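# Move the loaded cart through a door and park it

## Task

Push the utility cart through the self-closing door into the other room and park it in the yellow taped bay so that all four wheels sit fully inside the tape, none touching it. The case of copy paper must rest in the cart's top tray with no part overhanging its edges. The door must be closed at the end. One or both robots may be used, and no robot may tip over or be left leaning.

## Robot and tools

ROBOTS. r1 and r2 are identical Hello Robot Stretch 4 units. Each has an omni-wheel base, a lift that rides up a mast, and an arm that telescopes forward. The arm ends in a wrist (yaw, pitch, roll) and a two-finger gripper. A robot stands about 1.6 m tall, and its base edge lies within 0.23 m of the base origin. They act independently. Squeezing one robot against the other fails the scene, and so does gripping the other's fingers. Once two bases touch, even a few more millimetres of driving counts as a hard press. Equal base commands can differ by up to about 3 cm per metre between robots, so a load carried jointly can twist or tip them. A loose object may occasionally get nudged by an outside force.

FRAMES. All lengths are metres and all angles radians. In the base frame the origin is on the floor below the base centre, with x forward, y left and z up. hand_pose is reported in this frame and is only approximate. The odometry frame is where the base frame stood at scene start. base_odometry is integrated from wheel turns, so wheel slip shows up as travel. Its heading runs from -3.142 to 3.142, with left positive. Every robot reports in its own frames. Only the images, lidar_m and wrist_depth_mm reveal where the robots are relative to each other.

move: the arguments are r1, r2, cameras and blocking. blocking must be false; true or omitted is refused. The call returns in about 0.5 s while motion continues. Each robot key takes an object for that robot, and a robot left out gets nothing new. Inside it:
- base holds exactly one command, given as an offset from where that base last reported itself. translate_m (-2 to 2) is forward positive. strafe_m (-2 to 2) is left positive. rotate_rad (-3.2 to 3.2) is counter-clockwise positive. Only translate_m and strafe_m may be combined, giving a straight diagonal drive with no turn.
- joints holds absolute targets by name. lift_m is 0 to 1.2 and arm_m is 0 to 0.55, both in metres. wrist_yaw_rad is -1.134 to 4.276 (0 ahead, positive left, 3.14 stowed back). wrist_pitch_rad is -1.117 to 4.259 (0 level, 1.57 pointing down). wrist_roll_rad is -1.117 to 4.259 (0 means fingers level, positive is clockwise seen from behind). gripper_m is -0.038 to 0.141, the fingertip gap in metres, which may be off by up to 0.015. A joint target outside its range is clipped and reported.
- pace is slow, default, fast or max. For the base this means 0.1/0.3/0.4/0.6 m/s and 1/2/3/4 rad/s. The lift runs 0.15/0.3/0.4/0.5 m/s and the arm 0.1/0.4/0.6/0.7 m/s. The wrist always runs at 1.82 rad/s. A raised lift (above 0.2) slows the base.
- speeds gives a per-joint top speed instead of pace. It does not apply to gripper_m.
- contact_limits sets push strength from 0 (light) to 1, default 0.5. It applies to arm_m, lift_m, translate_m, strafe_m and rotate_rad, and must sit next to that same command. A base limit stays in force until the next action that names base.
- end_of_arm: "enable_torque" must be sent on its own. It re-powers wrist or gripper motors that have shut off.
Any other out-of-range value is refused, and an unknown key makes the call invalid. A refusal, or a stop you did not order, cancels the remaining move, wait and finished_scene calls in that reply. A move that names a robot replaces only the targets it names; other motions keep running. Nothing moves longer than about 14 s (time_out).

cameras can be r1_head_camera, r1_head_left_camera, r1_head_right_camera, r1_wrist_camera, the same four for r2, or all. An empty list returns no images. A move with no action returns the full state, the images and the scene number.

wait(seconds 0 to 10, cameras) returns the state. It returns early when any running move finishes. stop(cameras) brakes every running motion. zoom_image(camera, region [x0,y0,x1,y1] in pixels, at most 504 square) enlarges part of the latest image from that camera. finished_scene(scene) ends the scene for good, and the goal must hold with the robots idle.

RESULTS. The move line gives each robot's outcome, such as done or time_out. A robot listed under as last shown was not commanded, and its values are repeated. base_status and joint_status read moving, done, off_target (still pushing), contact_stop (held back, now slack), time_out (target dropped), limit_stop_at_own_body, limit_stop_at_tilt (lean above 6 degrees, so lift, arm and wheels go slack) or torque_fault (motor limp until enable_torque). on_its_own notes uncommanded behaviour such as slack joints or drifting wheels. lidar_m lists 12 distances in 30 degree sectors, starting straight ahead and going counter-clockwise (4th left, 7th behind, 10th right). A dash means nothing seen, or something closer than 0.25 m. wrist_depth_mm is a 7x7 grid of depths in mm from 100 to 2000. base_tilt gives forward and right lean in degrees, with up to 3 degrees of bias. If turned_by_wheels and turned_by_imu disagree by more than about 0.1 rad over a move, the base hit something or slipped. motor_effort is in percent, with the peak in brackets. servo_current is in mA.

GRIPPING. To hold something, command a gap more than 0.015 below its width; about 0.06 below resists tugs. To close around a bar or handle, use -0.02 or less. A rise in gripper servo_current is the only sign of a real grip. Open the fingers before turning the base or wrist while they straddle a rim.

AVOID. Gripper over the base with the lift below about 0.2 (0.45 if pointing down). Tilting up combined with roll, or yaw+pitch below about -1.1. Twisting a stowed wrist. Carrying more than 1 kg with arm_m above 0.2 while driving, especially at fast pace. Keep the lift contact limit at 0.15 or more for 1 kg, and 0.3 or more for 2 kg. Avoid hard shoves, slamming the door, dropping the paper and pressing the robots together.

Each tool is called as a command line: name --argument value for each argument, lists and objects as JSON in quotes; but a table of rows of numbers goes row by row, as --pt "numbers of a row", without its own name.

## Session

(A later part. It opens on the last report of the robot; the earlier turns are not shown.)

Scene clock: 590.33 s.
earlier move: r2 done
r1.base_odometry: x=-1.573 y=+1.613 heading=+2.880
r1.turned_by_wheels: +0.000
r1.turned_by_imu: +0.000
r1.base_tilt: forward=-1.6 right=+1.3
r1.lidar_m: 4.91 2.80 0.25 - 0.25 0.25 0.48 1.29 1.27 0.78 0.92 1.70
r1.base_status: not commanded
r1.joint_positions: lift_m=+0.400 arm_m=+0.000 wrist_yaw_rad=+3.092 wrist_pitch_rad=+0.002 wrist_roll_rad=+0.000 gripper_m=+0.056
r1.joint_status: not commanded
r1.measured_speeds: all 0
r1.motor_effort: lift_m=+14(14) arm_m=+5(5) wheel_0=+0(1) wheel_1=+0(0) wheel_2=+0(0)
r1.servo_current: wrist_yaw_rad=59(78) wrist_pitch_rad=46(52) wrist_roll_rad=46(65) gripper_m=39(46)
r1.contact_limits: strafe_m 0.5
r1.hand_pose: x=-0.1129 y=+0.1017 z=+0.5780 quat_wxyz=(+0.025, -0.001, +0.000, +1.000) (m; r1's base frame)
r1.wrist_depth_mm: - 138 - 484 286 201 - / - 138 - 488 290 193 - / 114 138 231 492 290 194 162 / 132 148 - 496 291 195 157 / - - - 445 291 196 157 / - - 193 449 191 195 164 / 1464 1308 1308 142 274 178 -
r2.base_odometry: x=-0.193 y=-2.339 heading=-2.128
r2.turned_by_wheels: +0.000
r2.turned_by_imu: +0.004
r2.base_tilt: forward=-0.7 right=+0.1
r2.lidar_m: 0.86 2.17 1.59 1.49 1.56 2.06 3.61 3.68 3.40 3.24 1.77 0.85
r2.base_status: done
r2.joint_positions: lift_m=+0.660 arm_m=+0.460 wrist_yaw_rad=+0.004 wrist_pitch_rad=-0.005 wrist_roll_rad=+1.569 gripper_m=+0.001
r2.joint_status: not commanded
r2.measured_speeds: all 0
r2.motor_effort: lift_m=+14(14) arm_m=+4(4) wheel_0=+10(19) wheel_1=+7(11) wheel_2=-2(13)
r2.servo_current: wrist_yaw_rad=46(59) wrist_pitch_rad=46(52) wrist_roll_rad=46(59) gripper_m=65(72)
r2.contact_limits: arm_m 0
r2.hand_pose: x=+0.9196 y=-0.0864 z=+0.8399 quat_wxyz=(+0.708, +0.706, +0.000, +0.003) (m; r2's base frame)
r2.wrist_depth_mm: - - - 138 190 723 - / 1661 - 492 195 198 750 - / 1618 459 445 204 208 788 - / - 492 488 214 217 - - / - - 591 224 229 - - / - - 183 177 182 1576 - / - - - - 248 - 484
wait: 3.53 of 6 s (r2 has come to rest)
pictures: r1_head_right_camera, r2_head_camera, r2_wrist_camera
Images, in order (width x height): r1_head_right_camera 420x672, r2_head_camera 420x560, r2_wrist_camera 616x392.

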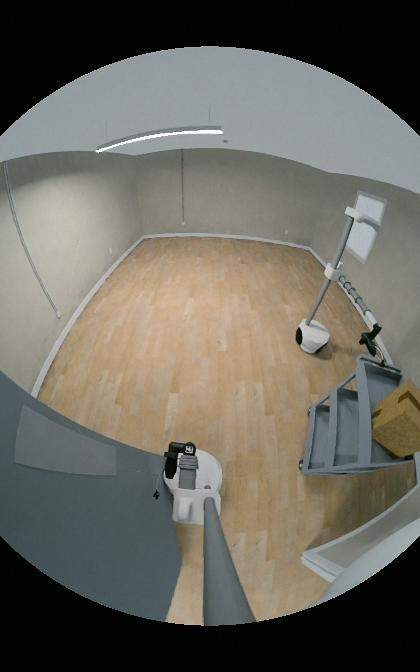

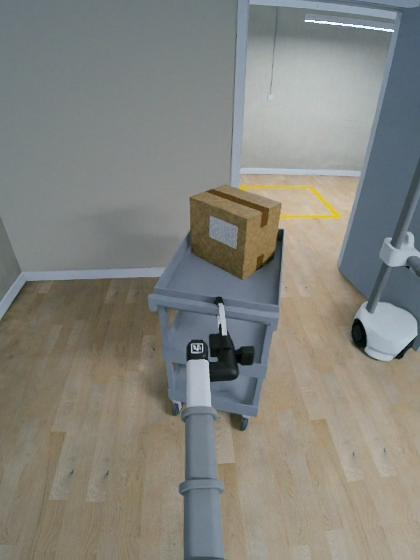

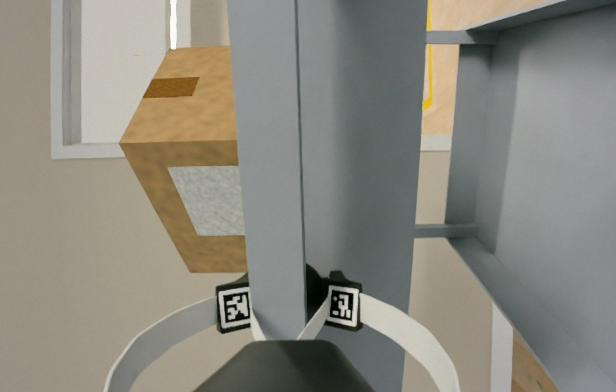

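move --blocking false --r2 '{"base":{"translate_m":-0.1,"strafe_m":-0.46},"pace":"slow"}'

wait --seconds 7

move --blocking false --r2 '{"base":{"translate_m":-0.55,"strafe_m":-0.2},"pace":"slow"}'

wait --seconds 8 --cameras '["r2_wrist_camera","r2_head_camera"]'

Scene clock: 598.67 s.
move: r2 moving
r1: as last shown
r1.base_tilt: forward=-1.6 right=+1.2
r1.lidar_m: 4.91 2.78 0.25 - 0.25 0.25 0.48 1.31 1.26 0.80 0.90 1.68
r1.motor_effort: lift_m=+14(14) arm_m=+5(5) wheel_0=+1(1) wheel_1=+0(0) wheel_2=+0(0)
r1.servo_current: wrist_yaw_rad=46(59) wrist_pitch_rad=52(52) wrist_roll_rad=39(59) gripper_m=46(46)
r1.contact_limits: strafe_m 0.5
r1.wrist_depth_mm: - 137 - 488 286 201 - / - 137 - 488 289 193 - / 114 138 230 488 290 195 163 / 132 148 - 500 291 195 157 / - - - 445 291 196 157 / - - 195 452 191 195 163 / 1537 1336 1336 143 274 178 -
r2.base_odometry: x=-0.202 y=-2.330 heading=-2.126
r2.turned_by_wheels: +0.001
r2.turned_by_imu: +0.002
r2.base_tilt: forward=-0.7 right=+0.1
r2.lidar_m: 0.84 2.19 1.58 1.50 1.57 2.07 3.62 3.65 3.39 3.24 1.75 0.86
r2.base_status: translate_m moving; strafe_m moving
r2.joint_positions: lift_m=+0.660 arm_m=+0.460 wrist_yaw_rad=+0.004 wrist_pitch_rad=-0.005 wrist_roll_rad=+1.569 gripper_m=+0.001
r2.joint_status: not commanded
r2.measured_speeds: translate_m=-0.011 strafe_m=-0.049 rotate_rad=-0.001 lift_m=+0.000 arm_m=+0.000 wrist_yaw_rad=+0.000 wrist_pitch_rad=+0.000 wrist_roll_rad=+0.000
r2.motor_effort: lift_m=+14(14) arm_m=+4(4) wheel_0=+10(18) wheel_1=-4(5) wheel_2=+11(13)
r2.servo_current: wrist_yaw_rad=46(52) wrist_pitch_rad=39(46) wrist_roll_rad=46(52) gripper_m=65(65)
r2.contact_limits: arm_m 0
r2.hand_pose: x=+0.9197 y=-0.0861 z=+0.8399 quat_wxyz=(+0.708, +0.706, +0.000, +0.003) (m; r2's base frame)
r2.wrist_depth_mm: - - - 139 190 732 - / 1661 - 496 195 198 750 - / 1618 452 445 205 208 798 - / - 488 484 215 218 - - / - - 585 225 229 - - / - - 185 177 182 - - / - - - - 249 - 484
pictures: none

Scene clock: 604.10 s.
earlier move: r2 done
r1.base_odometry: x=-1.573 y=+1.613 heading=+2.880
r1.turned_by_wheels: +0.000
r1.turned_by_imu: +0.000
r1.base_tilt: forward=-1.6 right=+1.3
r1.lidar_m: 4.91 2.79 0.25 - 0.25 0.25 0.49 1.28 1.27 0.75 0.72 0.82
r1.base_status: not commanded
r1.joint_positions: lift_m=+0.400 arm_m=+0.000 wrist_yaw_rad=+3.092 wrist_pitch_rad=+0.002 wrist_roll_rad=+0.000 gripper_m=+0.056
r1.joint_status: not commanded
r1.measured_speeds: all 0
r1.motor_effort: lift_m=+14(14) arm_m=+5(5) wheel_0=+0(1) wheel_1=+0(0) wheel_2=+0(0)
r1.servo_current: wrist_yaw_rad=52(65) wrist_pitch_rad=33(52) wrist_roll_rad=46(65) gripper_m=39(52)
r1.contact_limits: strafe_m 0.5
r1.hand_pose: x=-0.1129 y=+0.1017 z=+0.5780 quat_wxyz=(+0.025, -0.001, +0.000, +1.000) (m; r1's base frame)
r1.wrist_depth_mm: - 138 - 484 285 201 - / - 138 - 484 289 193 - / 114 138 231 496 290 195 163 / 132 148 - 496 290 195 157 / - - - 449 291 196 157 / - - 194 452 191 195 163 / 1499 1336 1308 143 274 178 -
r2.base_odometry: x=-0.531 y=-2.012 heading=-2.127
r2.turned_by_wheels: -0.001
r2.turned_by_imu: +0.002
r2.base_tilt: forward=-0.7 right=+0.1
r2.lidar_m: 0.78 1.12 2.06 1.93 2.03 2.73 3.49 3.49 2.93 2.78 2.91 1.00
r2.base_status: done
r2.joint_positions: lift_m=+0.660 arm_m=+0.460 wrist_yaw_rad=+0.004 wrist_pitch_rad=-0.005 wrist_roll_rad=+1.569 gripper_m=+0.001
r2.joint_status: not commanded
r2.measured_speeds: all 0
r2.motor_effort: lift_m=+14(15) arm_m=+3(4) wheel_0=+4(18) wheel_1=-3(8) wheel_2=+8(14)
r2.servo_current: wrist_yaw_rad=46(65) wrist_pitch_rad=39(52) wrist_roll_rad=46(59) gripper_m=65(72)
r2.contact_limits: arm_m 0
r2.hand_pose: x=+0.9197 y=-0.0861 z=+0.8399 quat_wxyz=(+0.708, +0.706, +0.000, +0.003) (m; r2's base frame)
r2.wrist_depth_mm: - - - 262 - 1661 1205 / 1708 - - 282 315 319 317 / 1756 - - 277 294 1808 1308 / 1708 - - 206 264 1808 508 / - - 621 192 246 798 - / - 455 189 178 183 - - / - - 459 - 214 - -
wait: 5.43 of 7 s (r2 has come to rest)
pictures: none

Scene clock: 604.60 s.
move: r2 moving
r1: as last shown
r1.lidar_m: 4.90 2.75 0.25 - 0.25 0.25 0.49 1.29 1.28 0.76 0.71 0.80
r1.servo_current: wrist_yaw_rad=46(65) wrist_pitch_rad=39(52) wrist_roll_rad=59(65) gripper_m=39(46)
r1.contact_limits: strafe_m 0.5
r1.wrist_depth_mm: - 138 - 484 285 202 - / - 138 - 484 290 193 - / 114 138 230 488 291 195 163 / 132 148 - 492 291 194 156 / - - - 445 291 196 157 / - - 193 449 191 195 163 / 1499 1281 1281 143 272 178 -
r2.base_odometry: x=-0.528 y=-1.999 heading=-2.127
r2.turned_by_wheels: +0.000
r2.turned_by_imu: +0.001
r2.base_tilt: forward=-0.7 right=+0.0
r2.lidar_m: 0.76 1.08 2.05 1.96 2.03 2.71 3.46 3.53 2.93 2.78 2.89 1.00
r2.base_status: translate_m moving; strafe_m moving
r2.joint_positions: lift_m=+0.660 arm_m=+0.460 wrist_yaw_rad=+0.004 wrist_pitch_rad=-0.005 wrist_roll_rad=+1.569 gripper_m=+0.001
r2.joint_status: not commanded
r2.measured_speeds: translate_m=-0.049 strafe_m=-0.018 rotate_rad=-0.001 lift_m=+0.000 arm_m=+0.000 wrist_yaw_rad=+0.000 wrist_pitch_rad=+0.000 wrist_roll_rad=+0.000
r2.motor_effort: lift_m=+14(14) arm_m=+4(4) wheel_0=-2(7) wheel_1=-7(8) wheel_2=+15(16)
r2.servo_current: wrist_yaw_rad=46(59) wrist_pitch_rad=39(46) wrist_roll_rad=46(52) gripper_m=72(72)
r2.contact_limits: arm_m 0
r2.hand_pose: x=+0.9197 y=-0.0861 z=+0.8399 quat_wxyz=(+0.708, +0.706, +0.000, +0.003) (m; r2's base frame)
r2.wrist_depth_mm: - - - 262 - 1708 1229 / 1756 - - 282 315 322 320 / 1756 - - 277 293 1863 1308 / 1756 - - 206 264 1808 - / - - 615 192 246 809 - / - 459 188 179 182 - - / - - 462 - 216 - -
pictures: none

Scene clock: 611.17 s.
earlier move: r2 done
r1.base_odometry: x=-1.573 y=+1.613 heading=+2.880
r1.turned_by_wheels: +0.000
r1.turned_by_imu: +0.000
r1.base_tilt: forward=-1.6 right=+1.2
r1.lidar_m: 1.97 2.77 0.25 - 0.25 0.25 0.49 1.29 1.24 2.80 0.71 0.73
r1.base_status: not commanded
r1.joint_positions: lift_m=+0.400 arm_m=+0.000 wrist_yaw_rad=+3.092 wrist_pitch_rad=+0.002 wrist_roll_rad=+0.000 gripper_m=+0.056
r1.joint_status: not commanded
r1.measured_speeds: all 0
r1.motor_effort: lift_m=+14(14) arm_m=+5(5) wheel_0=+0(1) wheel_1=+0(1) wheel_2=+0(0)
r1.servo_current: wrist_yaw_rad=59(78) wrist_pitch_rad=39(52) wrist_roll_rad=46(65) gripper_m=39(46)
r1.contact_limits: strafe_m 0.5
r1.hand_pose: x=-0.1129 y=+0.1017 z=+0.5780 quat_wxyz=(+0.025, -0.001, +0.000, +1.000) (m; r1's base frame)
r1.wrist_depth_mm: - 137 - 484 286 201 - / - 138 - 488 290 193 - / 114 138 231 488 291 195 163 / 132 148 - 492 291 195 156 / - - - 452 291 195 157 / - - 194 452 191 196 163 / 1430 1308 1336 143 273 178 -
r2.base_odometry: x=-0.410 y=-1.439 heading=-2.128
r2.turned_by_wheels: -0.001
r2.turned_by_imu: -0.003
r2.base_tilt: forward=-0.7 right=+0.0
r2.lidar_m: 0.78 3.06 2.23 2.14 2.18 3.00 2.87 2.94 2.73 2.59 2.68 0.98
r2.base_status: done
r2.joint_positions: lift_m=+0.660 arm_m=+0.460 wrist_yaw_rad=-0.001 wrist_pitch_rad=-0.005 wrist_roll_rad=+1.569 gripper_m=+0.001
r2.joint_status: not commanded
r2.measured_speeds: all 0
r2.motor_effort: lift_m=+14(15) arm_m=+4(4) wheel_0=-8(14) wheel_1=-7(11) wheel_2=+3(16)
r2.servo_current: wrist_yaw_rad=46(65) wrist_pitch_rad=46(52) wrist_roll_rad=46(59) gripper_m=59(72)
r2.contact_limits: arm_m 0
r2.hand_pose: x=+0.9192 y=-0.0876 z=+0.8399 quat_wxyz=(+0.708, +0.706, -0.002, +0.002) (m; r2's base frame)
r2.wrist_depth_mm: - - 1336 237 298 1160 1138 / - 1537 - 277 290 306 304 / - - - 264 271 1863 508 / - - - 250 257 1808 - / - - 521 197 241 820 - / - - 187 178 182 778 - / - - 484 - 219 - -
wait: 6.57 of 8 s (r2 has come to rest)
pictures: r2_head_camera, r2_wrist_camera
Images, in order (width x height): r2_head_camera 420x560, r2_wrist_camera 616x392.

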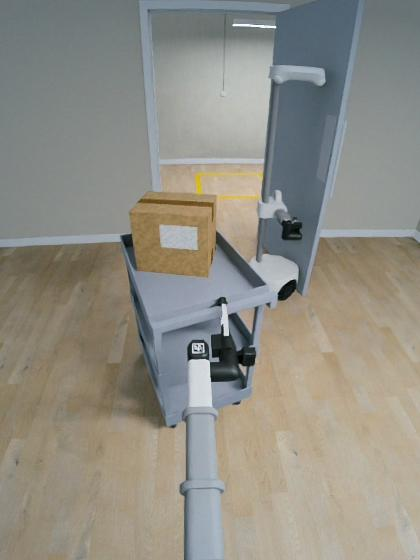

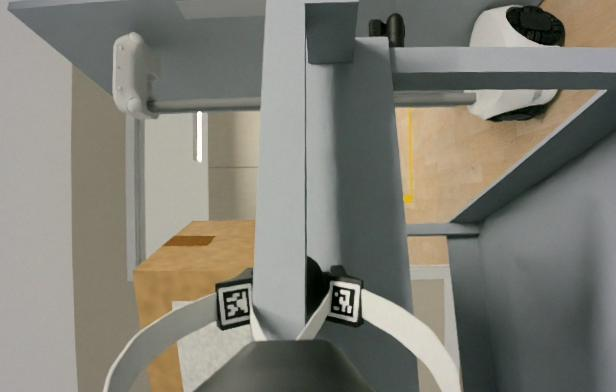

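move --blocking false --r2 '{"base":{"translate_m":-0.03,"strafe_m":0.31},"pace":"slow"}'

wait --seconds 5

move --blocking false --r2 '{"base":{"translate_m":0.22,"strafe_m":-0.02},"pace":"slow"}'

wait --seconds 5 --cameras '["r2_wrist_camera","r2_head_camera","r1_head_right_camera"]'

Scene clock: 622.47 s.
move: r2 moving
r1: as last shown
r1.base_tilt: forward=-1.6 right=+1.3
r1.lidar_m: 1.97 2.78 0.25 - 0.25 0.25 0.48 1.31 1.28 2.80 0.75 0.75
r1.motor_effort: lift_m=+14(14) arm_m=+5(5) wheel_0=-1(1) wheel_1=+0(0) wheel_2=+0(0)
r1.servo_current: wrist_yaw_rad=52(72) wrist_pitch_rad=46(46) wrist_roll_rad=46(65) gripper_m=46(46)
r1.contact_limits: strafe_m 0.5
r1.wrist_depth_mm: - 137 - 484 286 202 - / - 138 - 484 289 193 - / 114 138 231 488 289 195 163 / 132 148 - 496 291 195 156 / - - - 449 293 196 157 / - - 194 452 190 196 163 / 1499 1308 1308 143 274 178 -
r2.base_odometry: x=-0.398 y=-1.445 heading=-2.129
r2.turned_by_wheels: -0.001
r2.turned_by_imu: -0.001
r2.base_tilt: forward=-0.7 right=+0.1
r2.lidar_m: 0.79 3.06 2.24 2.12 2.17 2.97 2.88 2.96 2.77 2.60 2.70 0.98
r2.base_status: translate_m moving; strafe_m moving
r2.joint_positions: lift_m=+0.660 arm_m=+0.460 wrist_yaw_rad=-0.005 wrist_pitch_rad=-0.005 wrist_roll_rad=+1.569 gripper_m=+0.001
r2.joint_status: not commanded
r2.measured_speeds: translate_m=-0.005 strafe_m=+0.053 rotate_rad=+0.000 lift_m=+0.000 arm_m=+0.000 wrist_yaw_rad=-0.012 wrist_pitch_rad=+0.000 wrist_roll_rad=+0.000
r2.motor_effort: lift_m=+14(14) arm_m=+4(4) wheel_0=-19(19) wheel_1=+1(6) wheel_2=-1(5)
r2.servo_current: wrist_yaw_rad=52(59) wrist_pitch_rad=39(46) wrist_roll_rad=39(52) gripper_m=59(65)
r2.contact_limits: arm_m 0
r2.hand_pose: x=+0.9189 y=-0.0888 z=+0.8399 quat_wxyz=(+0.708, +0.706, -0.003, +0.000) (m; r2's base frame)
r2.wrist_depth_mm: - - 1308 238 300 1205 1160 / - 1576 - 278 291 307 304 / - - - 264 271 1863 517 / - - - 250 256 1863 - / - - 525 196 242 831 - / - - 187 178 182 788 - / - - 488 - 219 - -
pictures: none

Scene clock: 626.27 s.
earlier move: r2 done
r1.base_odometry: x=-1.573 y=+1.613 heading=+2.880
r1.turned_by_wheels: +0.000
r1.turned_by_imu: +0.000
r1.base_tilt: forward=-1.6 right=+1.3
r1.lidar_m: 4.91 2.77 0.25 - 0.25 0.25 0.52 1.32 1.25 2.78 0.82 0.79
r1.base_status: not commanded
r1.joint_positions: lift_m=+0.400 arm_m=+0.000 wrist_yaw_rad=+3.092 wrist_pitch_rad=+0.002 wrist_roll_rad=+0.000 gripper_m=+0.056
r1.joint_status: not commanded
r1.measured_speeds: all 0
r1.motor_effort: lift_m=+14(14) arm_m=+5(5) wheel_0=+0(1) wheel_1=+0(0) wheel_2=+0(0)
r1.servo_current: wrist_yaw_rad=52(72) wrist_pitch_rad=39(52) wrist_roll_rad=39(65) gripper_m=39(52)
r1.contact_limits: strafe_m 0.5
r1.hand_pose: x=-0.1129 y=+0.1017 z=+0.5780 quat_wxyz=(+0.025, -0.001, +0.000, +1.000) (m; r1's base frame)
r1.wrist_depth_mm: - 138 - 480 286 200 - / - 138 - 492 289 193 - / 114 138 231 484 290 194 163 / 132 148 - 492 291 195 157 / - - - 445 291 195 157 / - - 193 452 190 195 164 / 1464 1308 1308 143 273 178 -
r2.base_odometry: x=-0.131 y=-1.578 heading=-2.128
r2.turned_by_wheels: +0.001
r2.turned_by_imu: +0.000
r2.base_tilt: forward=-0.7 right=+0.1
r2.lidar_m: 0.84 2.69 1.91 1.81 1.87 2.58 2.85 2.95 3.06 2.92 3.02 0.90
r2.base_status: done
r2.joint_positions: lift_m=+0.660 arm_m=+0.460 wrist_yaw_rad=-0.006 wrist_pitch_rad=-0.005 wrist_roll_rad=+1.569 gripper_m=+0.001
r2.joint_status: not commanded
r2.measured_speeds: all 0
r2.motor_effort: lift_m=+14(15) arm_m=+3(4) wheel_0=-6(19) wheel_1=+3(6) wheel_2=+2(5)
r2.servo_current: wrist_yaw_rad=46(72) wrist_pitch_rad=46(52) wrist_roll_rad=46(65) gripper_m=65(72)
r2.contact_limits: arm_m 0
r2.hand_pose: x=+0.9187 y=-0.0892 z=+0.8399 quat_wxyz=(+0.708, +0.706, -0.004, +0.000) (m; r2's base frame)
r2.wrist_depth_mm: - 1983 165 219 220 1430 1205 / - - - 221 223 1756 - / - - 544 226 226 809 - / - - 466 229 229 809 - / - - 508 216 232 842 - / - - 187 176 174 - - / - - - - 236 - -
wait: 3.80 of 5 s (r2 has come to rest)
pictures: none

Scene clock: 626.77 s.
move: r2 moving
r1: as last shown
r1.lidar_m: 4.91 2.78 0.25 - 0.25 0.25 0.49 1.32 1.28 2.79 0.81 0.80
r1.servo_current: wrist_yaw_rad=52(65) wrist_pitch_rad=33(46) wrist_roll_rad=59(59) gripper_m=46(46)
r1.contact_limits: strafe_m 0.5
r1.wrist_depth_mm: - 138 - 480 286 201 - / - 138 - 484 289 193 - / 114 138 231 492 290 194 163 / 132 148 - 496 290 194 157 / - - - 445 293 197 157 / - - 194 449 191 196 163 / 1499 1308 1336 143 273 178 -
r2.base_odometry: x=-0.139 y=-1.587 heading=-2.128
r2.turned_by_wheels: +0.000
r2.turned_by_imu: +0.000
r2.base_tilt: forward=-0.7 right=+0.0
r2.lidar_m: 0.84 2.69 1.91 1.81 1.90 2.57 2.85 2.92 3.05 2.91 3.03 0.88
r2.base_status: translate_m moving; strafe_m moving
r2.joint_positions: lift_m=+0.660 arm_m=+0.460 wrist_yaw_rad=-0.006 wrist_pitch_rad=-0.005 wrist_roll_rad=+1.569 gripper_m=+0.001
r2.joint_status: not commanded
r2.measured_speeds: translate_m=+0.048 strafe_m=-0.004 rotate_rad=+0.000 lift_m=+0.000 arm_m=+0.000 wrist_yaw_rad=+0.000 wrist_pitch_rad=+0.000 wrist_roll_rad=+0.000
r2.motor_effort: lift_m=+14(14) arm_m=+4(4) wheel_0=+8(8) wheel_1=+5(6) wheel_2=-14(15)
r2.servo_current: wrist_yaw_rad=52(59) wrist_pitch_rad=39(52) wrist_roll_rad=46(52) gripper_m=65(72)
r2.contact_limits: arm_m 0
r2.hand_pose: x=+0.9187 y=-0.0892 z=+0.8399 quat_wxyz=(+0.708, +0.706, -0.004, +0.000) (m; r2's base frame)
r2.wrist_depth_mm: - 1921 165 219 220 1430 1205 / - - - 222 222 1756 - / - - 521 224 225 809 - / - - 466 229 228 831 - / - - 508 217 231 831 - / - - 189 176 174 - - / - - - - - - -
pictures: none

Scene clock: 629.77 s.
earlier move: r2 done
r1.base_odometry: x=-1.573 y=+1.613 heading=+2.880
r1.turned_by_wheels: +0.000
r1.turned_by_imu: +0.000
r1.base_tilt: forward=-1.6 right=+1.3
r1.lidar_m: 4.92 2.76 0.25 - 0.25 0.25 0.47 1.28 1.27 2.79 0.69 0.88
r1.base_status: not commanded
r1.joint_positions: lift_m=+0.400 arm_m=+0.000 wrist_yaw_rad=+3.092 wrist_pitch_rad=+0.002 wrist_roll_rad=+0.000 gripper_m=+0.056
r1.joint_status: not commanded
r1.measured_speeds: all 0
r1.motor_effort: lift_m=+14(14) arm_m=+5(5) wheel_0=+0(1) wheel_1=+0(0) wheel_2=+0(0)
r1.servo_current: wrist_yaw_rad=46(72) wrist_pitch_rad=52(52) wrist_roll_rad=46(65) gripper_m=46(52)
r1.contact_limits: strafe_m 0.5
r1.hand_pose: x=-0.1129 y=+0.1017 z=+0.5780 quat_wxyz=(+0.025, -0.001, +0.000, +1.000) (m; r1's base frame)
r1.wrist_depth_mm: - 137 - 484 285 201 - / - 138 - 484 289 193 - / 114 138 231 492 290 195 162 / 132 148 - 496 293 195 156 / - - - 445 291 195 157 / - - 194 449 191 195 164 / 1537 1336 1308 143 272 178 -
r2.base_odometry: x=-0.264 y=-1.754 heading=-2.127
r2.turned_by_wheels: +0.001
r2.turned_by_imu: +0.003
r2.base_tilt: forward=-0.7 right=+0.0
r2.lidar_m: 0.86 2.70 1.93 1.85 1.92 2.61 3.09 3.15 3.03 2.88 2.94 0.89
r2.base_status: done
r2.joint_positions: lift_m=+0.660 arm_m=+0.460 wrist_yaw_rad=+0.002 wrist_pitch_rad=-0.005 wrist_roll_rad=+1.569 gripper_m=+0.001
r2.joint_status: not commanded
r2.measured_speeds: all 0
r2.motor_effort: lift_m=+14(14) arm_m=+4(4) wheel_0=+10(15) wheel_1=+8(10) wheel_2=-2(16)
r2.servo_current: wrist_yaw_rad=39(65) wrist_pitch_rad=52(52) wrist_roll_rad=52(65) gripper_m=65(72)
r2.contact_limits: arm_m 0
r2.hand_pose: x=+0.9194 y=-0.0869 z=+0.8399 quat_wxyz=(+0.708, +0.706, -0.001, +0.002) (m; r2's base frame)
r2.wrist_depth_mm: - - - 227 228 1661 1229 / - - - 229 228 1808 512 / - - 591 229 231 820 - / - - 469 231 231 831 - / - - 508 208 233 831 - / - - 190 176 182 - - / - - - - - - -
wait: 3.00 of 5 s (r2 has come to rest)
pictures: r1_head_right_camera, r2_head_camera, r2_wrist_camera
Images, in order (width x height): r1_head_right_camera 420x672, r2_head_camera 420x560, r2_wrist_camera 616x392.

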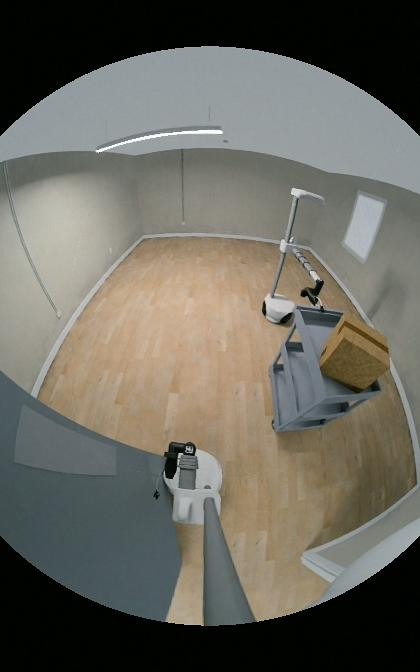

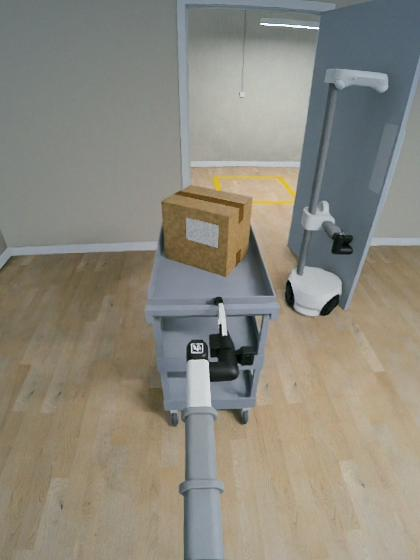

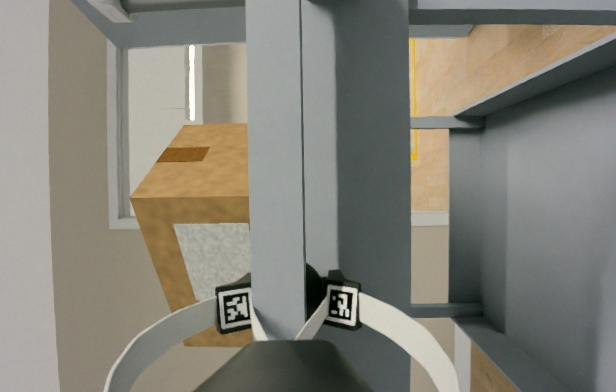

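move --blocking false --r2 '{"base":{"translate_m":0.03,"strafe_m":0.19},"pace":"slow"}'

wait --seconds 4

move --blocking false --r2 '{"base":{"translate_m":0.35,"strafe_m":-0.11},"pace":"slow"}'

wait --seconds 6 --cameras '["r2_wrist_camera","r2_head_camera","r1_head_right_camera"]'

Scene clock: 646.23 s.
move: r2 moving
r1: as last shown
r1.lidar_m: 4.92 2.76 0.25 - 0.25 0.25 0.48 1.28 1.26 2.79 0.71 0.89
r1.motor_effort: lift_m=+14(14) arm_m=+5(5) wheel_0=-1(1) wheel_1=+0(0) wheel_2=+0(0)
r1.servo_current: wrist_yaw_rad=52(65) wrist_pitch_rad=39(52) wrist_roll_rad=52(72) gripper_m=39(46)
r1.contact_limits: strafe_m 0.5
r1.wrist_depth_mm: - 137 - 484 285 200 - / - 138 - 488 289 193 - / 114 138 232 488 289 195 163 / 132 148 - 492 291 195 156 / - - - 449 291 196 158 / - - 194 452 191 196 163 / 1464 1336 1308 143 273 178 -
r2.base_odometry: x=-0.255 y=-1.762 heading=-2.127
r2.turned_by_wheels: -0.001
r2.turned_by_imu: +0.000
r2.base_tilt: forward=-0.7 right=+0.1
r2.lidar_m: 0.86 2.67 1.93 1.83 1.90 2.61 3.05 3.18 3.06 2.90 3.01 0.91
r2.base_status: translate_m moving; strafe_m moving
r2.joint_positions: lift_m=+0.660 arm_m=+0.460 wrist_yaw_rad=+0.002 wrist_pitch_rad=-0.005 wrist_roll_rad=+1.569 gripper_m=+0.001
r2.joint_status: not commanded
r2.measured_speeds: translate_m=+0.008 strafe_m=+0.052 rotate_rad=-0.003 lift_m=+0.000 arm_m=+0.000 wrist_yaw_rad=-0.005 wrist_pitch_rad=+0.000 wrist_roll_rad=+0.000
r2.motor_effort: lift_m=+14(14) arm_m=+4(4) wheel_0=-6(7) wheel_1=+8(11) wheel_2=-6(8)
r2.servo_current: wrist_yaw_rad=46(52) wrist_pitch_rad=46(46) wrist_roll_rad=46(52) gripper_m=65(72)
r2.contact_limits: arm_m 0
r2.hand_pose: x=+0.9194 y=-0.0869 z=+0.8399 quat_wxyz=(+0.708, +0.706, -0.001, +0.002) (m; r2's base frame)
r2.wrist_depth_mm: - - 1255 172 229 1576 1205 / - - - 231 230 1808 - / - - 603 232 231 809 - / - - 473 232 232 820 - / - - 492 234 233 831 - / - - 188 176 174 - - / - - - - - - -
pictures: none

Scene clock: 648.87 s.
earlier move: r2 done
r1.base_odometry: x=-1.573 y=+1.613 heading=+2.880
r1.turned_by_wheels: +0.000
r1.turned_by_imu: +0.000
r1.base_tilt: forward=-1.6 right=+1.3
r1.lidar_m: 4.92 2.75 0.25 - 0.25 0.25 0.51 1.28 1.28 1.08 0.74 1.04
r1.base_status: not commanded
r1.joint_positions: lift_m=+0.400 arm_m=+0.000 wrist_yaw_rad=+3.092 wrist_pitch_rad=+0.002 wrist_roll_rad=+0.000 gripper_m=+0.056
r1.joint_status: not commanded
r1.measured_speeds: all 0
r1.motor_effort: lift_m=+14(14) arm_m=+5(5) wheel_0=+0(1) wheel_1=+0(0) wheel_2=+0(0)
r1.servo_current: wrist_yaw_rad=52(72) wrist_pitch_rad=39(52) wrist_roll_rad=65(72) gripper_m=46(52)
r1.contact_limits: strafe_m 0.5
r1.hand_pose: x=-0.1129 y=+0.1017 z=+0.5780 quat_wxyz=(+0.025, -0.001, +0.000, +1.000) (m; r1's base frame)
r1.wrist_depth_mm: - 138 - 480 285 201 - / - 138 - 488 289 193 - / 113 138 231 492 290 194 163 / 132 148 - 492 293 195 156 / - - - 449 293 197 157 / - - 193 452 191 196 163 / 1464 1336 1308 143 273 178 -
r2.base_odometry: x=-0.119 y=-1.879 heading=-2.128
r2.turned_by_wheels: -0.001
r2.turned_by_imu: -0.001
r2.base_tilt: forward=-0.7 right=+0.1
r2.lidar_m: 0.85 2.42 1.74 1.66 1.74 2.30 3.14 3.20 3.22 3.06 3.18 0.82
r2.base_status: done
r2.joint_positions: lift_m=+0.660 arm_m=+0.460 wrist_yaw_rad=-0.004 wrist_pitch_rad=-0.005 wrist_roll_rad=+1.569 gripper_m=+0.001
r2.joint_status: not commanded
r2.measured_speeds: all 0
r2.motor_effort: lift_m=+14(14) arm_m=+4(4) wheel_0=-9(18) wheel_1=+3(11) wheel_2=-7(13)
r2.servo_current: wrist_yaw_rad=46(59) wrist_pitch_rad=39(52) wrist_roll_rad=33(59) gripper_m=65(72)
r2.contact_limits: arm_m 0
r2.hand_pose: x=+0.9189 y=-0.0887 z=+0.8399 quat_wxyz=(+0.708, +0.706, -0.003, +0.000) (m; r2's base frame)
r2.wrist_depth_mm: - - - 146 198 1661 - / - - 539 203 204 750 - / - - 452 157 212 798 - / - - 484 219 221 820 - / - - 574 201 230 - - / - - 185 178 181 1983 - / - - - - - 1499 492
wait: 2.63 of 4 s (r2 has come to rest)
pictures: none

Scene clock: 649.37 s.
move: r2 moving
r1: as last shown
r1.lidar_m: 4.92 2.79 0.25 - 0.25 0.25 0.49 1.28 1.26 1.07 0.74 1.04
r1.servo_current: wrist_yaw_rad=46(59) wrist_pitch_rad=39(46) wrist_roll_rad=33(65) gripper_m=46(46)
r1.contact_limits: strafe_m 0.5
r1.wrist_depth_mm: - 137 - 488 286 201 - / - 138 - 492 289 193 - / 114 138 230 488 291 194 162 / 132 148 - 496 290 195 157 / - - - 445 293 196 157 / - - 194 452 191 195 163 / 1499 1308 1308 143 273 178 -
r2.base_odometry: x=-0.129 y=-1.888 heading=-2.127
r2.turned_by_wheels: +0.001
r2.turned_by_imu: +0.001
r2.base_tilt: forward=-0.7 right=+0.1
r2.lidar_m: 0.84 2.41 1.74 1.67 1.75 2.33 3.13 3.22 3.21 3.09 3.19 0.84
r2.base_status: translate_m moving; strafe_m moving
r2.joint_positions: lift_m=+0.660 arm_m=+0.460 wrist_yaw_rad=-0.004 wrist_pitch_rad=-0.005 wrist_roll_rad=+1.569 gripper_m=+0.001
r2.joint_status: not commanded
r2.measured_speeds: translate_m=+0.050 strafe_m=-0.015 rotate_rad=+0.000 lift_m=+0.000 arm_m=+0.000 wrist_yaw_rad=+0.003 wrist_pitch_rad=+0.000 wrist_roll_rad=+0.000
r2.motor_effort: lift_m=+14(14) arm_m=+4(4) wheel_0=+13(13) wheel_1=+8(9) wheel_2=-11(13)
r2.servo_current: wrist_yaw_rad=46(65) wrist_pitch_rad=52(52) wrist_roll_rad=46(59) gripper_m=59(65)
r2.contact_limits: arm_m 0
r2.hand_pose: x=+0.9189 y=-0.0886 z=+0.8399 quat_wxyz=(+0.708, +0.706, -0.003, +0.000) (m; r2's base frame)
r2.wrist_depth_mm: - - - 143 195 1661 - / - - 535 199 202 759 - / - 484 452 155 211 788 - / - - 480 218 220 820 - / - - 580 226 229 - - / - - 188 177 183 1863 - / - - - - - 1464 496
pictures: none

Scene clock: 653.77 s.
earlier move: r2 done
r1.base_odometry: x=-1.573 y=+1.613 heading=+2.880
r1.turned_by_wheels: +0.000
r1.turned_by_imu: +0.000
r1.base_tilt: forward=-1.6 right=+1.3
r1.lidar_m: 4.91 2.78 0.25 - 0.25 0.25 0.47 1.30 1.25 0.69 0.72 1.40
r1.base_status: not commanded
r1.joint_positions: lift_m=+0.400 arm_m=+0.000 wrist_yaw_rad=+3.092 wrist_pitch_rad=+0.002 wrist_roll_rad=+0.000 gripper_m=+0.056
r1.joint_status: not commanded
r1.measured_speeds: all 0
r1.motor_effort: lift_m=+14(14) arm_m=+5(5) wheel_0=-1(1) wheel_1=+0(0) wheel_2=+0(0)
r1.servo_current: wrist_yaw_rad=46(78) wrist_pitch_rad=39(52) wrist_roll_rad=39(72) gripper_m=39(46)
r1.contact_limits: strafe_m 0.5
r1.hand_pose: x=-0.1129 y=+0.1017 z=+0.5780 quat_wxyz=(+0.025, -0.001, +0.000, +1.000) (m; r1's base frame)
r1.wrist_depth_mm: - 137 - 480 285 201 - / - 138 - 488 289 193 - / 113 138 230 488 290 194 163 / 132 148 - 492 290 195 157 / - - - 449 291 195 157 / - - 193 452 191 196 163 / 1499 1336 1308 143 273 178 -
r2.base_odometry: x=-0.397 y=-2.118 heading=-2.127
r2.turned_by_wheels: +0.001
r2.turned_by_imu: +0.005
r2.base_tilt: forward=-0.7 right=+0.1
r2.lidar_m: 0.86 2.46 1.88 1.78 1.86 2.51 3.50 3.58 3.12 2.97 3.09 0.91
r2.base_status: done
r2.joint_positions: lift_m=+0.660 arm_m=+0.460 wrist_yaw_rad=+0.003 wrist_pitch_rad=-0.005 wrist_roll_rad=+1.569 gripper_m=+0.001
r2.joint_status: not commanded
r2.measured_speeds: all 0
r2.motor_effort: lift_m=+14(14) arm_m=+4(4) wheel_0=+10(16) wheel_1=+8(10) wheel_2=-2(13)
r2.servo_current: wrist_yaw_rad=39(65) wrist_pitch_rad=46(52) wrist_roll_rad=46(59) gripper_m=59(72)
r2.contact_limits: arm_m 0
r2.hand_pose: x=+0.9195 y=-0.0866 z=+0.8399 quat_wxyz=(+0.708, +0.706, -0.001, +0.003) (m; r2's base frame)
r2.wrist_depth_mm: - - - 234 236 1430 1138 / - - - 236 236 1756 1160 / - - 647 236 236 820 - / 1708 - 484 235 236 831 - / - 500 496 235 234 809 - / - - 189 177 182 - - / - - - - - - -
wait: 4.40 of 6 s (r2 has come to rest)
pictures: r1_head_right_camera, r2_head_camera, r2_wrist_camera
Images, in order (width x height): r1_head_right_camera 420x672, r2_head_camera 420x560, r2_wrist_camera 616x392.

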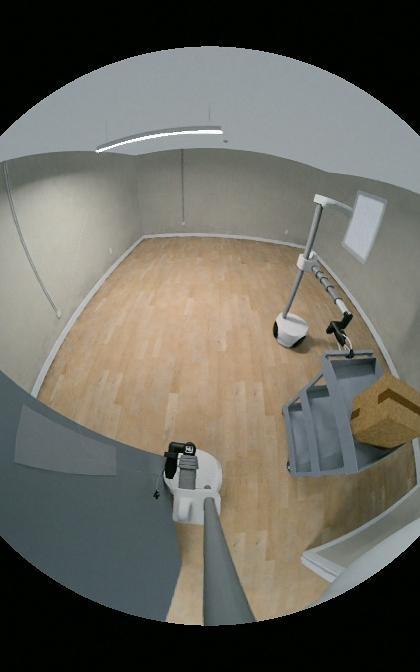

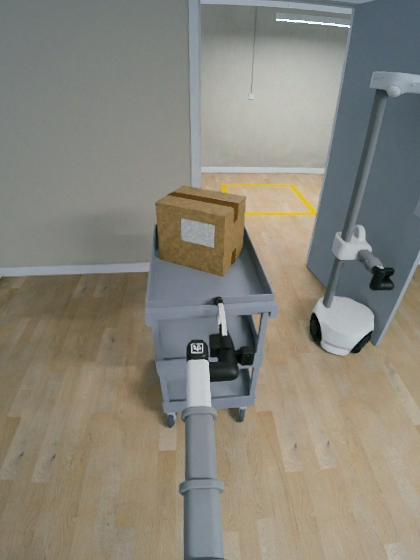

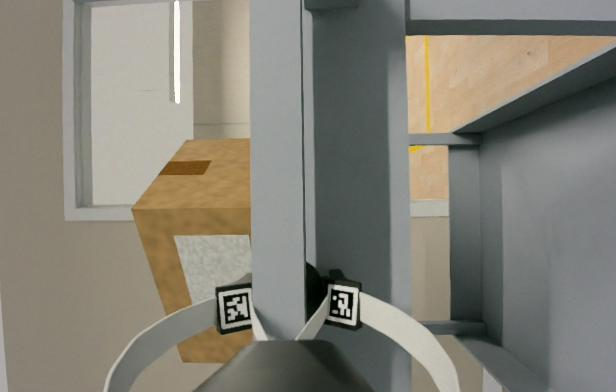

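move --blocking false --r2 '{"base":{"translate_m":-0.08,"strafe_m":-0.3},"pace":"slow"}'

wait --seconds 5

move --blocking false --r2 '{"base":{"translate_m":-0.55,"strafe_m":-0.27},"pace":"slow"}'

wait --seconds 8

move --blocking false --r2 '{"base":{"translate_m":-0.1,"strafe_m":0.26},"pace":"slow"}'

wait --seconds 6 --cameras '["r2_wrist_camera","r2_head_camera"]'

Scene clock: 671.10 s.
move: r2 moving
r1: as last shown
r1.base_tilt: forward=-1.5 right=+1.2
r1.lidar_m: 4.93 2.75 0.25 - 0.25 0.25 0.48 1.28 1.29 0.68 0.71 1.16
r1.servo_current: wrist_yaw_rad=52(59) wrist_pitch_rad=39(46) wrist_roll_rad=59(59) gripper_m=39(46)
r1.contact_limits: strafe_m 0.5
r1.wrist_depth_mm: - 137 - 480 285 202 - / - 138 - 488 287 193 - / 114 139 230 484 290 194 163 / 132 148 - 496 293 195 157 / - - - 449 291 195 157 / - - 193 452 191 195 163 / 1499 1308 1308 143 274 177 -
r2.base_odometry: x=-0.406 y=-2.110 heading=-2.125
r2.turned_by_wheels: +0.002
r2.turned_by_imu: +0.002
r2.base_tilt: forward=-0.7 right=+0.1
r2.lidar_m: 0.85 2.45 1.89 1.79 1.87 2.52 3.49 3.55 3.08 2.94 3.07 0.90
r2.base_status: translate_m moving; strafe_m moving
r2.joint_positions: lift_m=+0.660 arm_m=+0.460 wrist_yaw_rad=+0.005 wrist_pitch_rad=-0.005 wrist_roll_rad=+1.569 gripper_m=+0.001
r2.joint_status: not commanded
r2.measured_speeds: translate_m=-0.013 strafe_m=-0.049 rotate_rad=+0.002 lift_m=+0.000 arm_m=+0.000 wrist_yaw_rad=+0.000 wrist_pitch_rad=+0.000 wrist_roll_rad=+0.000
r2.motor_effort: lift_m=+14(14) arm_m=+4(4) wheel_0=+12(15) wheel_1=-3(6) wheel_2=+13(13)
r2.servo_current: wrist_yaw_rad=52(52) wrist_pitch_rad=46(52) wrist_roll_rad=46(59) gripper_m=65(72)
r2.contact_limits: arm_m 0
r2.hand_pose: x=+0.9197 y=-0.0860 z=+0.8399 quat_wxyz=(+0.708, +0.706, +0.000, +0.003) (m; r2's base frame)
r2.wrist_depth_mm: - - - 234 236 1464 1138 / - - - 236 236 1863 1138 / - - 661 236 236 831 - / 1661 - 480 236 235 820 - / - 496 496 235 235 820 - / - - 188 177 181 - - / - - 585 - - - -
pictures: none

Scene clock: 674.97 s.
earlier move: r2 done
r1.base_odometry: x=-1.573 y=+1.613 heading=+2.880
r1.turned_by_wheels: +0.000
r1.turned_by_imu: +0.000
r1.base_tilt: forward=-1.6 right=+1.3
r1.lidar_m: 4.91 2.76 0.25 - 0.25 0.25 0.49 1.29 1.27 0.67 0.63 0.68
r1.base_status: not commanded
r1.joint_positions: lift_m=+0.400 arm_m=+0.000 wrist_yaw_rad=+3.092 wrist_pitch_rad=+0.002 wrist_roll_rad=+0.000 gripper_m=+0.056
r1.joint_status: not commanded
r1.measured_speeds: all 0
r1.motor_effort: lift_m=+14(14) arm_m=+5(5) wheel_0=+0(1) wheel_1=+0(0) wheel_2=+0(0)
r1.servo_current: wrist_yaw_rad=59(78) wrist_pitch_rad=46(52) wrist_roll_rad=39(72) gripper_m=46(46)
r1.contact_limits: strafe_m 0.5
r1.hand_pose: x=-0.1129 y=+0.1017 z=+0.5780 quat_wxyz=(+0.025, -0.001, +0.000, +1.000) (m; r1's base frame)
r1.wrist_depth_mm: - 137 - 484 286 202 - / - 138 - 488 290 193 - / 114 138 231 492 290 195 163 / 132 148 - 496 290 195 157 / - - - 449 291 195 157 / - - 193 452 190 196 163 / 1464 1336 1336 143 274 178 -
r2.base_odometry: x=-0.610 y=-1.893 heading=-2.126
r2.turned_by_wheels: -0.001
r2.turned_by_imu: +0.001
r2.base_tilt: forward=-0.7 right=+0.1
r2.lidar_m: 0.77 1.04 2.17 2.08 2.18 2.92 3.41 3.46 2.78 2.67 2.76 1.00
r2.base_status: done
r2.joint_positions: lift_m=+0.660 arm_m=+0.460 wrist_yaw_rad=+0.005 wrist_pitch_rad=-0.005 wrist_roll_rad=+1.569 gripper_m=+0.001
r2.joint_status: not commanded
r2.measured_speeds: all 0
r2.motor_effort: lift_m=+14(14) arm_m=+3(4) wheel_0=+6(17) wheel_1=-3(8) wheel_2=+8(14)
r2.servo_current: wrist_yaw_rad=59(65) wrist_pitch_rad=52(52) wrist_roll_rad=39(65) gripper_m=65(72)
r2.contact_limits: arm_m 0
r2.hand_pose: x=+0.9197 y=-0.0859 z=+0.8399 quat_wxyz=(+0.708, +0.706, +0.000, +0.004) (m; r2's base frame)
r2.wrist_depth_mm: 1008 960 976 263 - 931 931 / - - - 283 319 317 317 / - - - 278 294 1756 1281 / - - - 207 265 1863 525 / - - - 201 247 809 - / - 455 187 176 182 - - / - - 459 - 215 - -
wait: 3.87 of 5 s (r2 has come to rest)
pictures: none

Scene clock: 675.47 s.
move: r2 moving
r1: as last shown
r1.lidar_m: 4.91 2.78 0.25 - 0.25 0.25 0.49 1.28 1.27 0.67 0.61 0.68
r1.motor_effort: lift_m=+14(14) arm_m=+5(5) wheel_0=+0(0) wheel_1=+0(0) wheel_2=+0(0)
r1.servo_current: wrist_yaw_rad=46(65) wrist_pitch_rad=46(52) wrist_roll_rad=26(59) gripper_m=39(39)
r1.contact_limits: strafe_m 0.5
r1.wrist_depth_mm: - 137 - 480 285 201 - / - 138 - 484 290 193 - / 114 138 230 488 290 195 162 / 132 148 - 496 293 195 157 / - - - 445 293 195 157 / - - 194 452 190 195 163 / 1464 1336 1366 143 274 178 -
r2.base_odometry: x=-0.609 y=-1.879 heading=-2.125
r2.turned_by_wheels: +0.000
r2.turned_by_imu: +0.000
r2.base_tilt: forward=-0.7 right=+0.1
r2.lidar_m: 0.76 1.05 2.19 2.08 2.18 2.93 3.38 3.47 2.78 2.65 2.76 1.03
r2.base_status: translate_m moving; strafe_m moving
r2.joint_positions: lift_m=+0.660 arm_m=+0.460 wrist_yaw_rad=+0.005 wrist_pitch_rad=-0.005 wrist_roll_rad=+1.569 gripper_m=+0.001
r2.joint_status: not commanded
r2.measured_speeds: translate_m=-0.049 strafe_m=-0.024 rotate_rad=-0.002 lift_m=+0.000 arm_m=+0.000 wrist_yaw_rad=+0.000 wrist_pitch_rad=+0.000 wrist_roll_rad=+0.000
r2.motor_effort: lift_m=+14(14) arm_m=+4(4) wheel_0=-1(6) wheel_1=-7(8) wheel_2=+15(16)
r2.servo_current: wrist_yaw_rad=65(65) wrist_pitch_rad=39(52) wrist_roll_rad=46(65) gripper_m=59(65)
r2.contact_limits: arm_m 0
r2.hand_pose: x=+0.9197 y=-0.0859 z=+0.8399 quat_wxyz=(+0.708, +0.706, +0.000, +0.004) (m; r2's base frame)
r2.wrist_depth_mm: 1008 976 946 264 - 946 917 / - - - 283 319 319 317 / - - - 278 297 1808 1281 / - - - 207 266 1808 525 / - - - 202 247 809 - / - 455 188 178 183 - - / - - 459 - 215 - -
pictures: none

Scene clock: 682.27 s.
earlier move: r2 done
r1.base_odometry: x=-1.573 y=+1.613 heading=+2.880
r1.turned_by_wheels: +0.000
r1.turned_by_imu: +0.000
r1.base_tilt: forward=-1.6 right=+1.3
r1.lidar_m: 0.97 2.78 0.25 - 0.25 0.25 0.47 1.30 1.27 2.79 0.97 0.68
r1.base_status: not commanded
r1.joint_positions: lift_m=+0.400 arm_m=+0.000 wrist_yaw_rad=+3.092 wrist_pitch_rad=+0.002 wrist_roll_rad=+0.000 gripper_m=+0.056
r1.joint_status: not commanded
r1.measured_speeds: all 0
r1.motor_effort: lift_m=+14(14) arm_m=+5(5) wheel_0=+0(1) wheel_1=+0(1) wheel_2=+0(0)
r1.servo_current: wrist_yaw_rad=39(72) wrist_pitch_rad=33(52) wrist_roll_rad=59(78) gripper_m=46(52)
r1.contact_limits: strafe_m 0.5
r1.hand_pose: x=-0.1129 y=+0.1017 z=+0.5780 quat_wxyz=(+0.025, -0.001, +0.000, +1.000) (m; r1's base frame)
r1.wrist_depth_mm: - 138 - 484 286 201 - / - 138 - 484 289 194 - / 113 138 231 492 289 194 162 / 132 148 - 492 291 195 157 / - - - 449 293 196 157 / - - 193 445 191 196 163 / 1464 1308 1308 143 274 178 -
r2.base_odometry: x=-0.550 y=-1.283 heading=-2.126
r2.turned_by_wheels: +0.000
r2.turned_by_imu: -0.001
r2.base_tilt: forward=-0.7 right=+0.0
r2.lidar_m: 0.76 1.23 2.45 2.33 2.39 2.93 2.79 2.91 2.53 2.40 2.49 0.98
r2.base_status: done
r2.joint_positions: lift_m=+0.660 arm_m=+0.460 wrist_yaw_rad=+0.003 wrist_pitch_rad=-0.005 wrist_roll_rad=+1.569 gripper_m=+0.001
r2.joint_status: not commanded
r2.measured_speeds: all 0
r2.motor_effort: lift_m=+14(14) arm_m=+4(4) wheel_0=-5(11) wheel_1=-4(11) wheel_2=+6(16)
r2.servo_current: wrist_yaw_rad=39(65) wrist_pitch_rad=39(52) wrist_roll_rad=39(65) gripper_m=59(72)
r2.contact_limits: arm_m 0
r2.hand_pose: x=+0.9195 y=-0.0866 z=+0.8399 quat_wxyz=(+0.708, +0.706, -0.001, +0.003) (m; r2's base frame)
r2.wrist_depth_mm: - - - 253 - 1756 1205 / - - - 286 306 310 1118 / - - - 271 283 1366 1255 / - - - 202 263 1921 - / - - 615 199 244 820 - / - - 187 178 183 798 - / - - 466 - 216 - -
wait: 6.80 of 8 s (r2 has come to rest)
pictures: none

Scene clock: 682.77 s.
move: r2 moving
r1: as last shown
r1.lidar_m: 0.99 2.76 0.25 - 0.25 0.25 0.46 1.29 1.28 2.79 0.99 0.69
r1.motor_effort: lift_m=+14(14) arm_m=+5(5) wheel_0=+0(1) wheel_1=+0(0) wheel_2=+0(0)
r1.servo_current: wrist_yaw_rad=59(65) wrist_pitch_rad=39(46) wrist_roll_rad=39(52) gripper_m=39(46)
r1.contact_limits: strafe_m 0.5
r1.wrist_depth_mm: - 137 - 480 286 202 - / - 138 - 484 289 193 - / 114 138 231 492 290 194 162 / 132 148 - 492 291 195 157 / - - - 449 293 195 158 / - - 193 449 191 195 163 / 1464 1308 1366 143 272 178 -
r2.base_odometry: x=-0.537 y=-1.285 heading=-2.126
r2.turned_by_wheels: +0.000
r2.turned_by_imu: -0.001
r2.base_tilt: forward=-0.7 right=+0.0
r2.lidar_m: 0.78 1.22 2.45 2.32 2.41 2.91 2.79 2.90 2.54 2.42 2.49 0.98
r2.base_status: translate_m moving; strafe_m moving
r2.joint_positions: lift_m=+0.660 arm_m=+0.460 wrist_yaw_rad=-0.001 wrist_pitch_rad=-0.005 wrist_roll_rad=+1.569 gripper_m=+0.001
r2.joint_status: not commanded
r2.measured_speeds: translate_m=-0.017 strafe_m=+0.045 rotate_rad=-0.003 lift_m=+0.000 arm_m=+0.000 wrist_yaw_rad=-0.014 wrist_pitch_rad=+0.000 wrist_roll_rad=+0.000
r2.motor_effort: lift_m=+14(14) arm_m=+4(4) wheel_0=-12(13) wheel_1=+4(4) wheel_2=+7(9)
r2.servo_current: wrist_yaw_rad=46(52) wrist_pitch_rad=46(46) wrist_roll_rad=33(52) gripper_m=72(72)
r2.contact_limits: arm_m 0
r2.hand_pose: x=+0.9192 y=-0.0877 z=+0.8399 quat_wxyz=(+0.708, +0.706, -0.002, +0.001) (m; r2's base frame)
r2.wrist_depth_mm: - - - 253 - 1756 1205 / - - - 286 304 310 1098 / - - - 270 283 1366 1255 / - - - 203 263 1808 - / - - 615 197 246 820 - / - - 187 177 182 809 - / - - 466 - 216 741 -
pictures: none

Scene clock: 686.33 s.
earlier move: r2 done
r1.base_odometry: x=-1.573 y=+1.613 heading=+2.880
r1.turned_by_wheels: +0.000
r1.turned_by_imu: +0.000
r1.base_tilt: forward=-1.6 right=+1.3
r1.lidar_m: 2.18 2.77 0.25 - 0.25 0.25 0.46 1.29 1.25 2.79 0.99 0.77
r1.base_status: not commanded
r1.joint_positions: lift_m=+0.400 arm_m=+0.000 wrist_yaw_rad=+3.092 wrist_pitch_rad=+0.002 wrist_roll_rad=+0.000 gripper_m=+0.056
r1.joint_status: not commanded
r1.measured_speeds: all 0
r1.motor_effort: lift_m=+14(14) arm_m=+5(5) wheel_0=+0(1) wheel_1=+0(0) wheel_2=+0(0)
r1.servo_current: wrist_yaw_rad=52(65) wrist_pitch_rad=46(52) wrist_roll_rad=46(65) gripper_m=46(52)
r1.contact_limits: strafe_m 0.5
r1.hand_pose: x=-0.1129 y=+0.1017 z=+0.5780 quat_wxyz=(+0.025, -0.001, +0.000, +1.000) (m; r1's base frame)
r1.wrist_depth_mm: - 138 - 480 286 200 - / - 138 - 484 290 193 - / 113 139 231 488 290 195 162 / 132 148 - 492 291 195 157 / - - - 449 293 196 157 / - - 194 449 191 195 163 / 1464 1281 1308 143 274 178 -
r2.base_odometry: x=-0.276 y=-1.335 heading=-2.126
r2.turned_by_wheels: +0.000
r2.turned_by_imu: -0.002
r2.base_tilt: forward=-0.7 right=+0.1
r2.lidar_m: 0.83 3.04 2.17 2.08 2.13 2.83 2.72 2.79 2.78 2.66 2.78 0.91
r2.base_status: done
r2.joint_positions: lift_m=+0.660 arm_m=+0.460 wrist_yaw_rad=-0.006 wrist_pitch_rad=-0.005 wrist_roll_rad=+1.569 gripper_m=+0.001
r2.joint_status: not commanded
r2.measured_speeds: all 0
r2.motor_effort: lift_m=+14(14) arm_m=+4(4) wheel_0=-7(19) wheel_1=+2(5) wheel_2=+0(9)
r2.servo_current: wrist_yaw_rad=52(65) wrist_pitch_rad=46(52) wrist_roll_rad=39(59) gripper_m=59(72)
r2.contact_limits: arm_m 0
r2.hand_pose: x=+0.9188 y=-0.0891 z=+0.8399 quat_wxyz=(+0.708, +0.706, -0.004, +0.000) (m; r2's base frame)
r2.wrist_depth_mm: - - 1537 237 238 260 1098 / - - - 236 236 1397 1138 / - - 661 236 236 820 - / - - 480 236 235 831 - / - - 492 197 234 820 - / - - 188 176 175 831 - / - - 597 - - - -
wait: 3.57 of 6 s (r2 has come to rest)
pictures: r2_head_camera, r2_wrist_camera
Images, in order (width x height): r2_head_camera 420x560, r2_wrist_camera 616x392.

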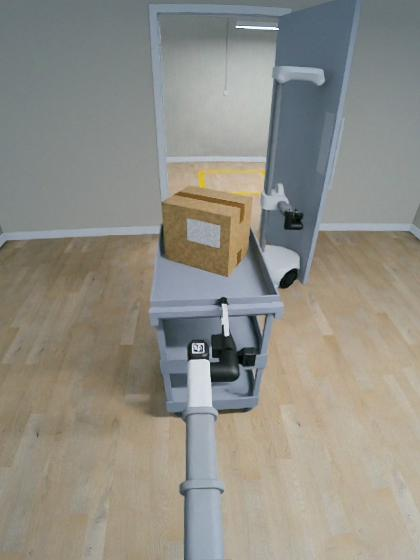

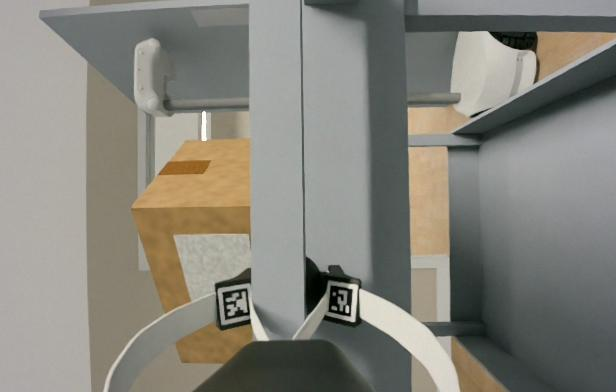

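move --blocking false --r2 '{"base":{"translate_m":0.3},"pace":"slow"}'

wait --seconds 5 --cameras '["r2_head_camera"]'

Scene clock: 691.83 s.
move: r2 moving
r1: as last shown
r1.base_tilt: forward=-1.6 right=+1.2
r1.lidar_m: 2.14 2.75 0.25 - 0.25 0.25 0.48 1.28 1.26 2.80 0.96 0.78
r1.servo_current: wrist_yaw_rad=52(65) wrist_pitch_rad=46(52) wrist_roll_rad=59(59) gripper_m=39(46)
r1.contact_limits: strafe_m 0.5
r1.wrist_depth_mm: - 137 - 480 286 202 - / - 138 - 484 287 193 - / 114 138 231 496 290 195 163 / 132 148 - 496 291 195 157 / - - - 449 293 196 157 / - - 194 455 190 196 163 / 1464 1281 1336 143 273 178 -
r2.base_odometry: x=-0.283 y=-1.346 heading=-2.127
r2.turned_by_wheels: +0.000
r2.turned_by_imu: +0.000
r2.base_tilt: forward=-0.7 right=+0.1
r2.lidar_m: 0.86 3.07 2.15 2.09 2.14 2.82 2.73 2.82 2.78 2.67 2.76 0.88
r2.base_status: translate_m moving
r2.joint_positions: lift_m=+0.660 arm_m=+0.460 wrist_yaw_rad=-0.006 wrist_pitch_rad=-0.005 wrist_roll_rad=+1.569 gripper_m=+0.001
r2.joint_status: not commanded
r2.measured_speeds: translate_m=+0.048 strafe_m=+0.000 rotate_rad=+0.001 lift_m=+0.000 arm_m=+0.000 wrist_yaw_rad=+0.000 wrist_pitch_rad=+0.000 wrist_roll_rad=+0.000
r2.motor_effort: lift_m=+14(14) arm_m=+4(4) wheel_0=+4(7) wheel_1=+5(6) wheel_2=-15(16)
r2.servo_current: wrist_yaw_rad=46(52) wrist_pitch_rad=46(59) wrist_roll_rad=52(59) gripper_m=65(65)
r2.contact_limits: arm_m 0
r2.hand_pose: x=+0.9188 y=-0.0891 z=+0.8399 quat_wxyz=(+0.708, +0.706, -0.004, +0.000) (m; r2's base frame)
r2.wrist_depth_mm: - - 1499 238 238 258 1078 / - - - 236 236 1336 1229 / - - - 236 236 820 - / - - 484 236 235 831 - / - - 488 216 234 820 - / - - 189 176 174 809 - / - - 603 - - - -
pictures: none

Scene clock: 695.63 s.
earlier move: r2 done
r1.base_odometry: x=-1.573 y=+1.613 heading=+2.880
r1.turned_by_wheels: +0.000
r1.turned_by_imu: +0.000
r1.base_tilt: forward=-1.6 right=+1.3
r1.lidar_m: 1.97 2.77 0.25 - 0.25 0.25 0.48 1.27 1.28 2.79 0.59 0.67
r1.base_status: not commanded
r1.joint_positions: lift_m=+0.400 arm_m=+0.000 wrist_yaw_rad=+3.092 wrist_pitch_rad=+0.002 wrist_roll_rad=+0.000 gripper_m=+0.056
r1.joint_status: not commanded
r1.measured_speeds: all 0
r1.motor_effort: lift_m=+14(14) arm_m=+5(5) wheel_0=+0(1) wheel_1=+0(0) wheel_2=+0(0)
r1.servo_current: wrist_yaw_rad=52(72) wrist_pitch_rad=39(52) wrist_roll_rad=39(72) gripper_m=33(52)
r1.contact_limits: strafe_m 0.5
r1.hand_pose: x=-0.1129 y=+0.1017 z=+0.5780 quat_wxyz=(+0.025, -0.001, +0.000, +1.000) (m; r1's base frame)
r1.wrist_depth_mm: - 138 - 480 286 202 - / - 138 - 488 289 192 - / 114 138 232 496 289 194 163 / 132 148 - 496 291 195 156 / - - - 452 293 196 157 / - - 194 452 191 196 163 / 1499 1308 1308 143 274 178 -
r2.base_odometry: x=-0.434 y=-1.590 heading=-2.125
r2.turned_by_wheels: +0.001
r2.turned_by_imu: +0.003
r2.base_tilt: forward=-0.7 right=+0.1
r2.lidar_m: 0.83 2.88 2.18 2.09 2.16 2.93 3.04 3.11 2.76 2.66 2.73 0.92
r2.base_status: done
r2.joint_positions: lift_m=+0.660 arm_m=+0.460 wrist_yaw_rad=+0.002 wrist_pitch_rad=-0.005 wrist_roll_rad=+1.569 gripper_m=+0.001
r2.joint_status: not commanded
r2.measured_speeds: all 0
r2.motor_effort: lift_m=+14(15) arm_m=+4(4) wheel_0=+10(16) wheel_1=+8(9) wheel_2=-3(16)
r2.servo_current: wrist_yaw_rad=39(65) wrist_pitch_rad=46(59) wrist_roll_rad=46(59) gripper_m=65(72)
r2.contact_limits: arm_m 0
r2.hand_pose: x=+0.9194 y=-0.0869 z=+0.8399 quat_wxyz=(+0.708, +0.706, -0.001, +0.002) (m; r2's base frame)
r2.wrist_depth_mm: - - - 194 254 259 256 / - - - 248 249 1708 1098 / - - - 243 244 - - / - - 549 239 241 831 - / - - 477 181 236 820 - / - - 189 178 175 809 - / - - 569 - - - -
wait: 3.80 of 5 s (r2 has come to rest)
pictures: r2_head_camera
Images, in order (width x height): r2_head_camera 420x560.

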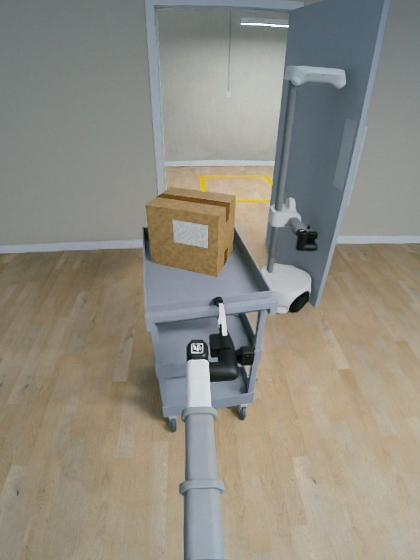

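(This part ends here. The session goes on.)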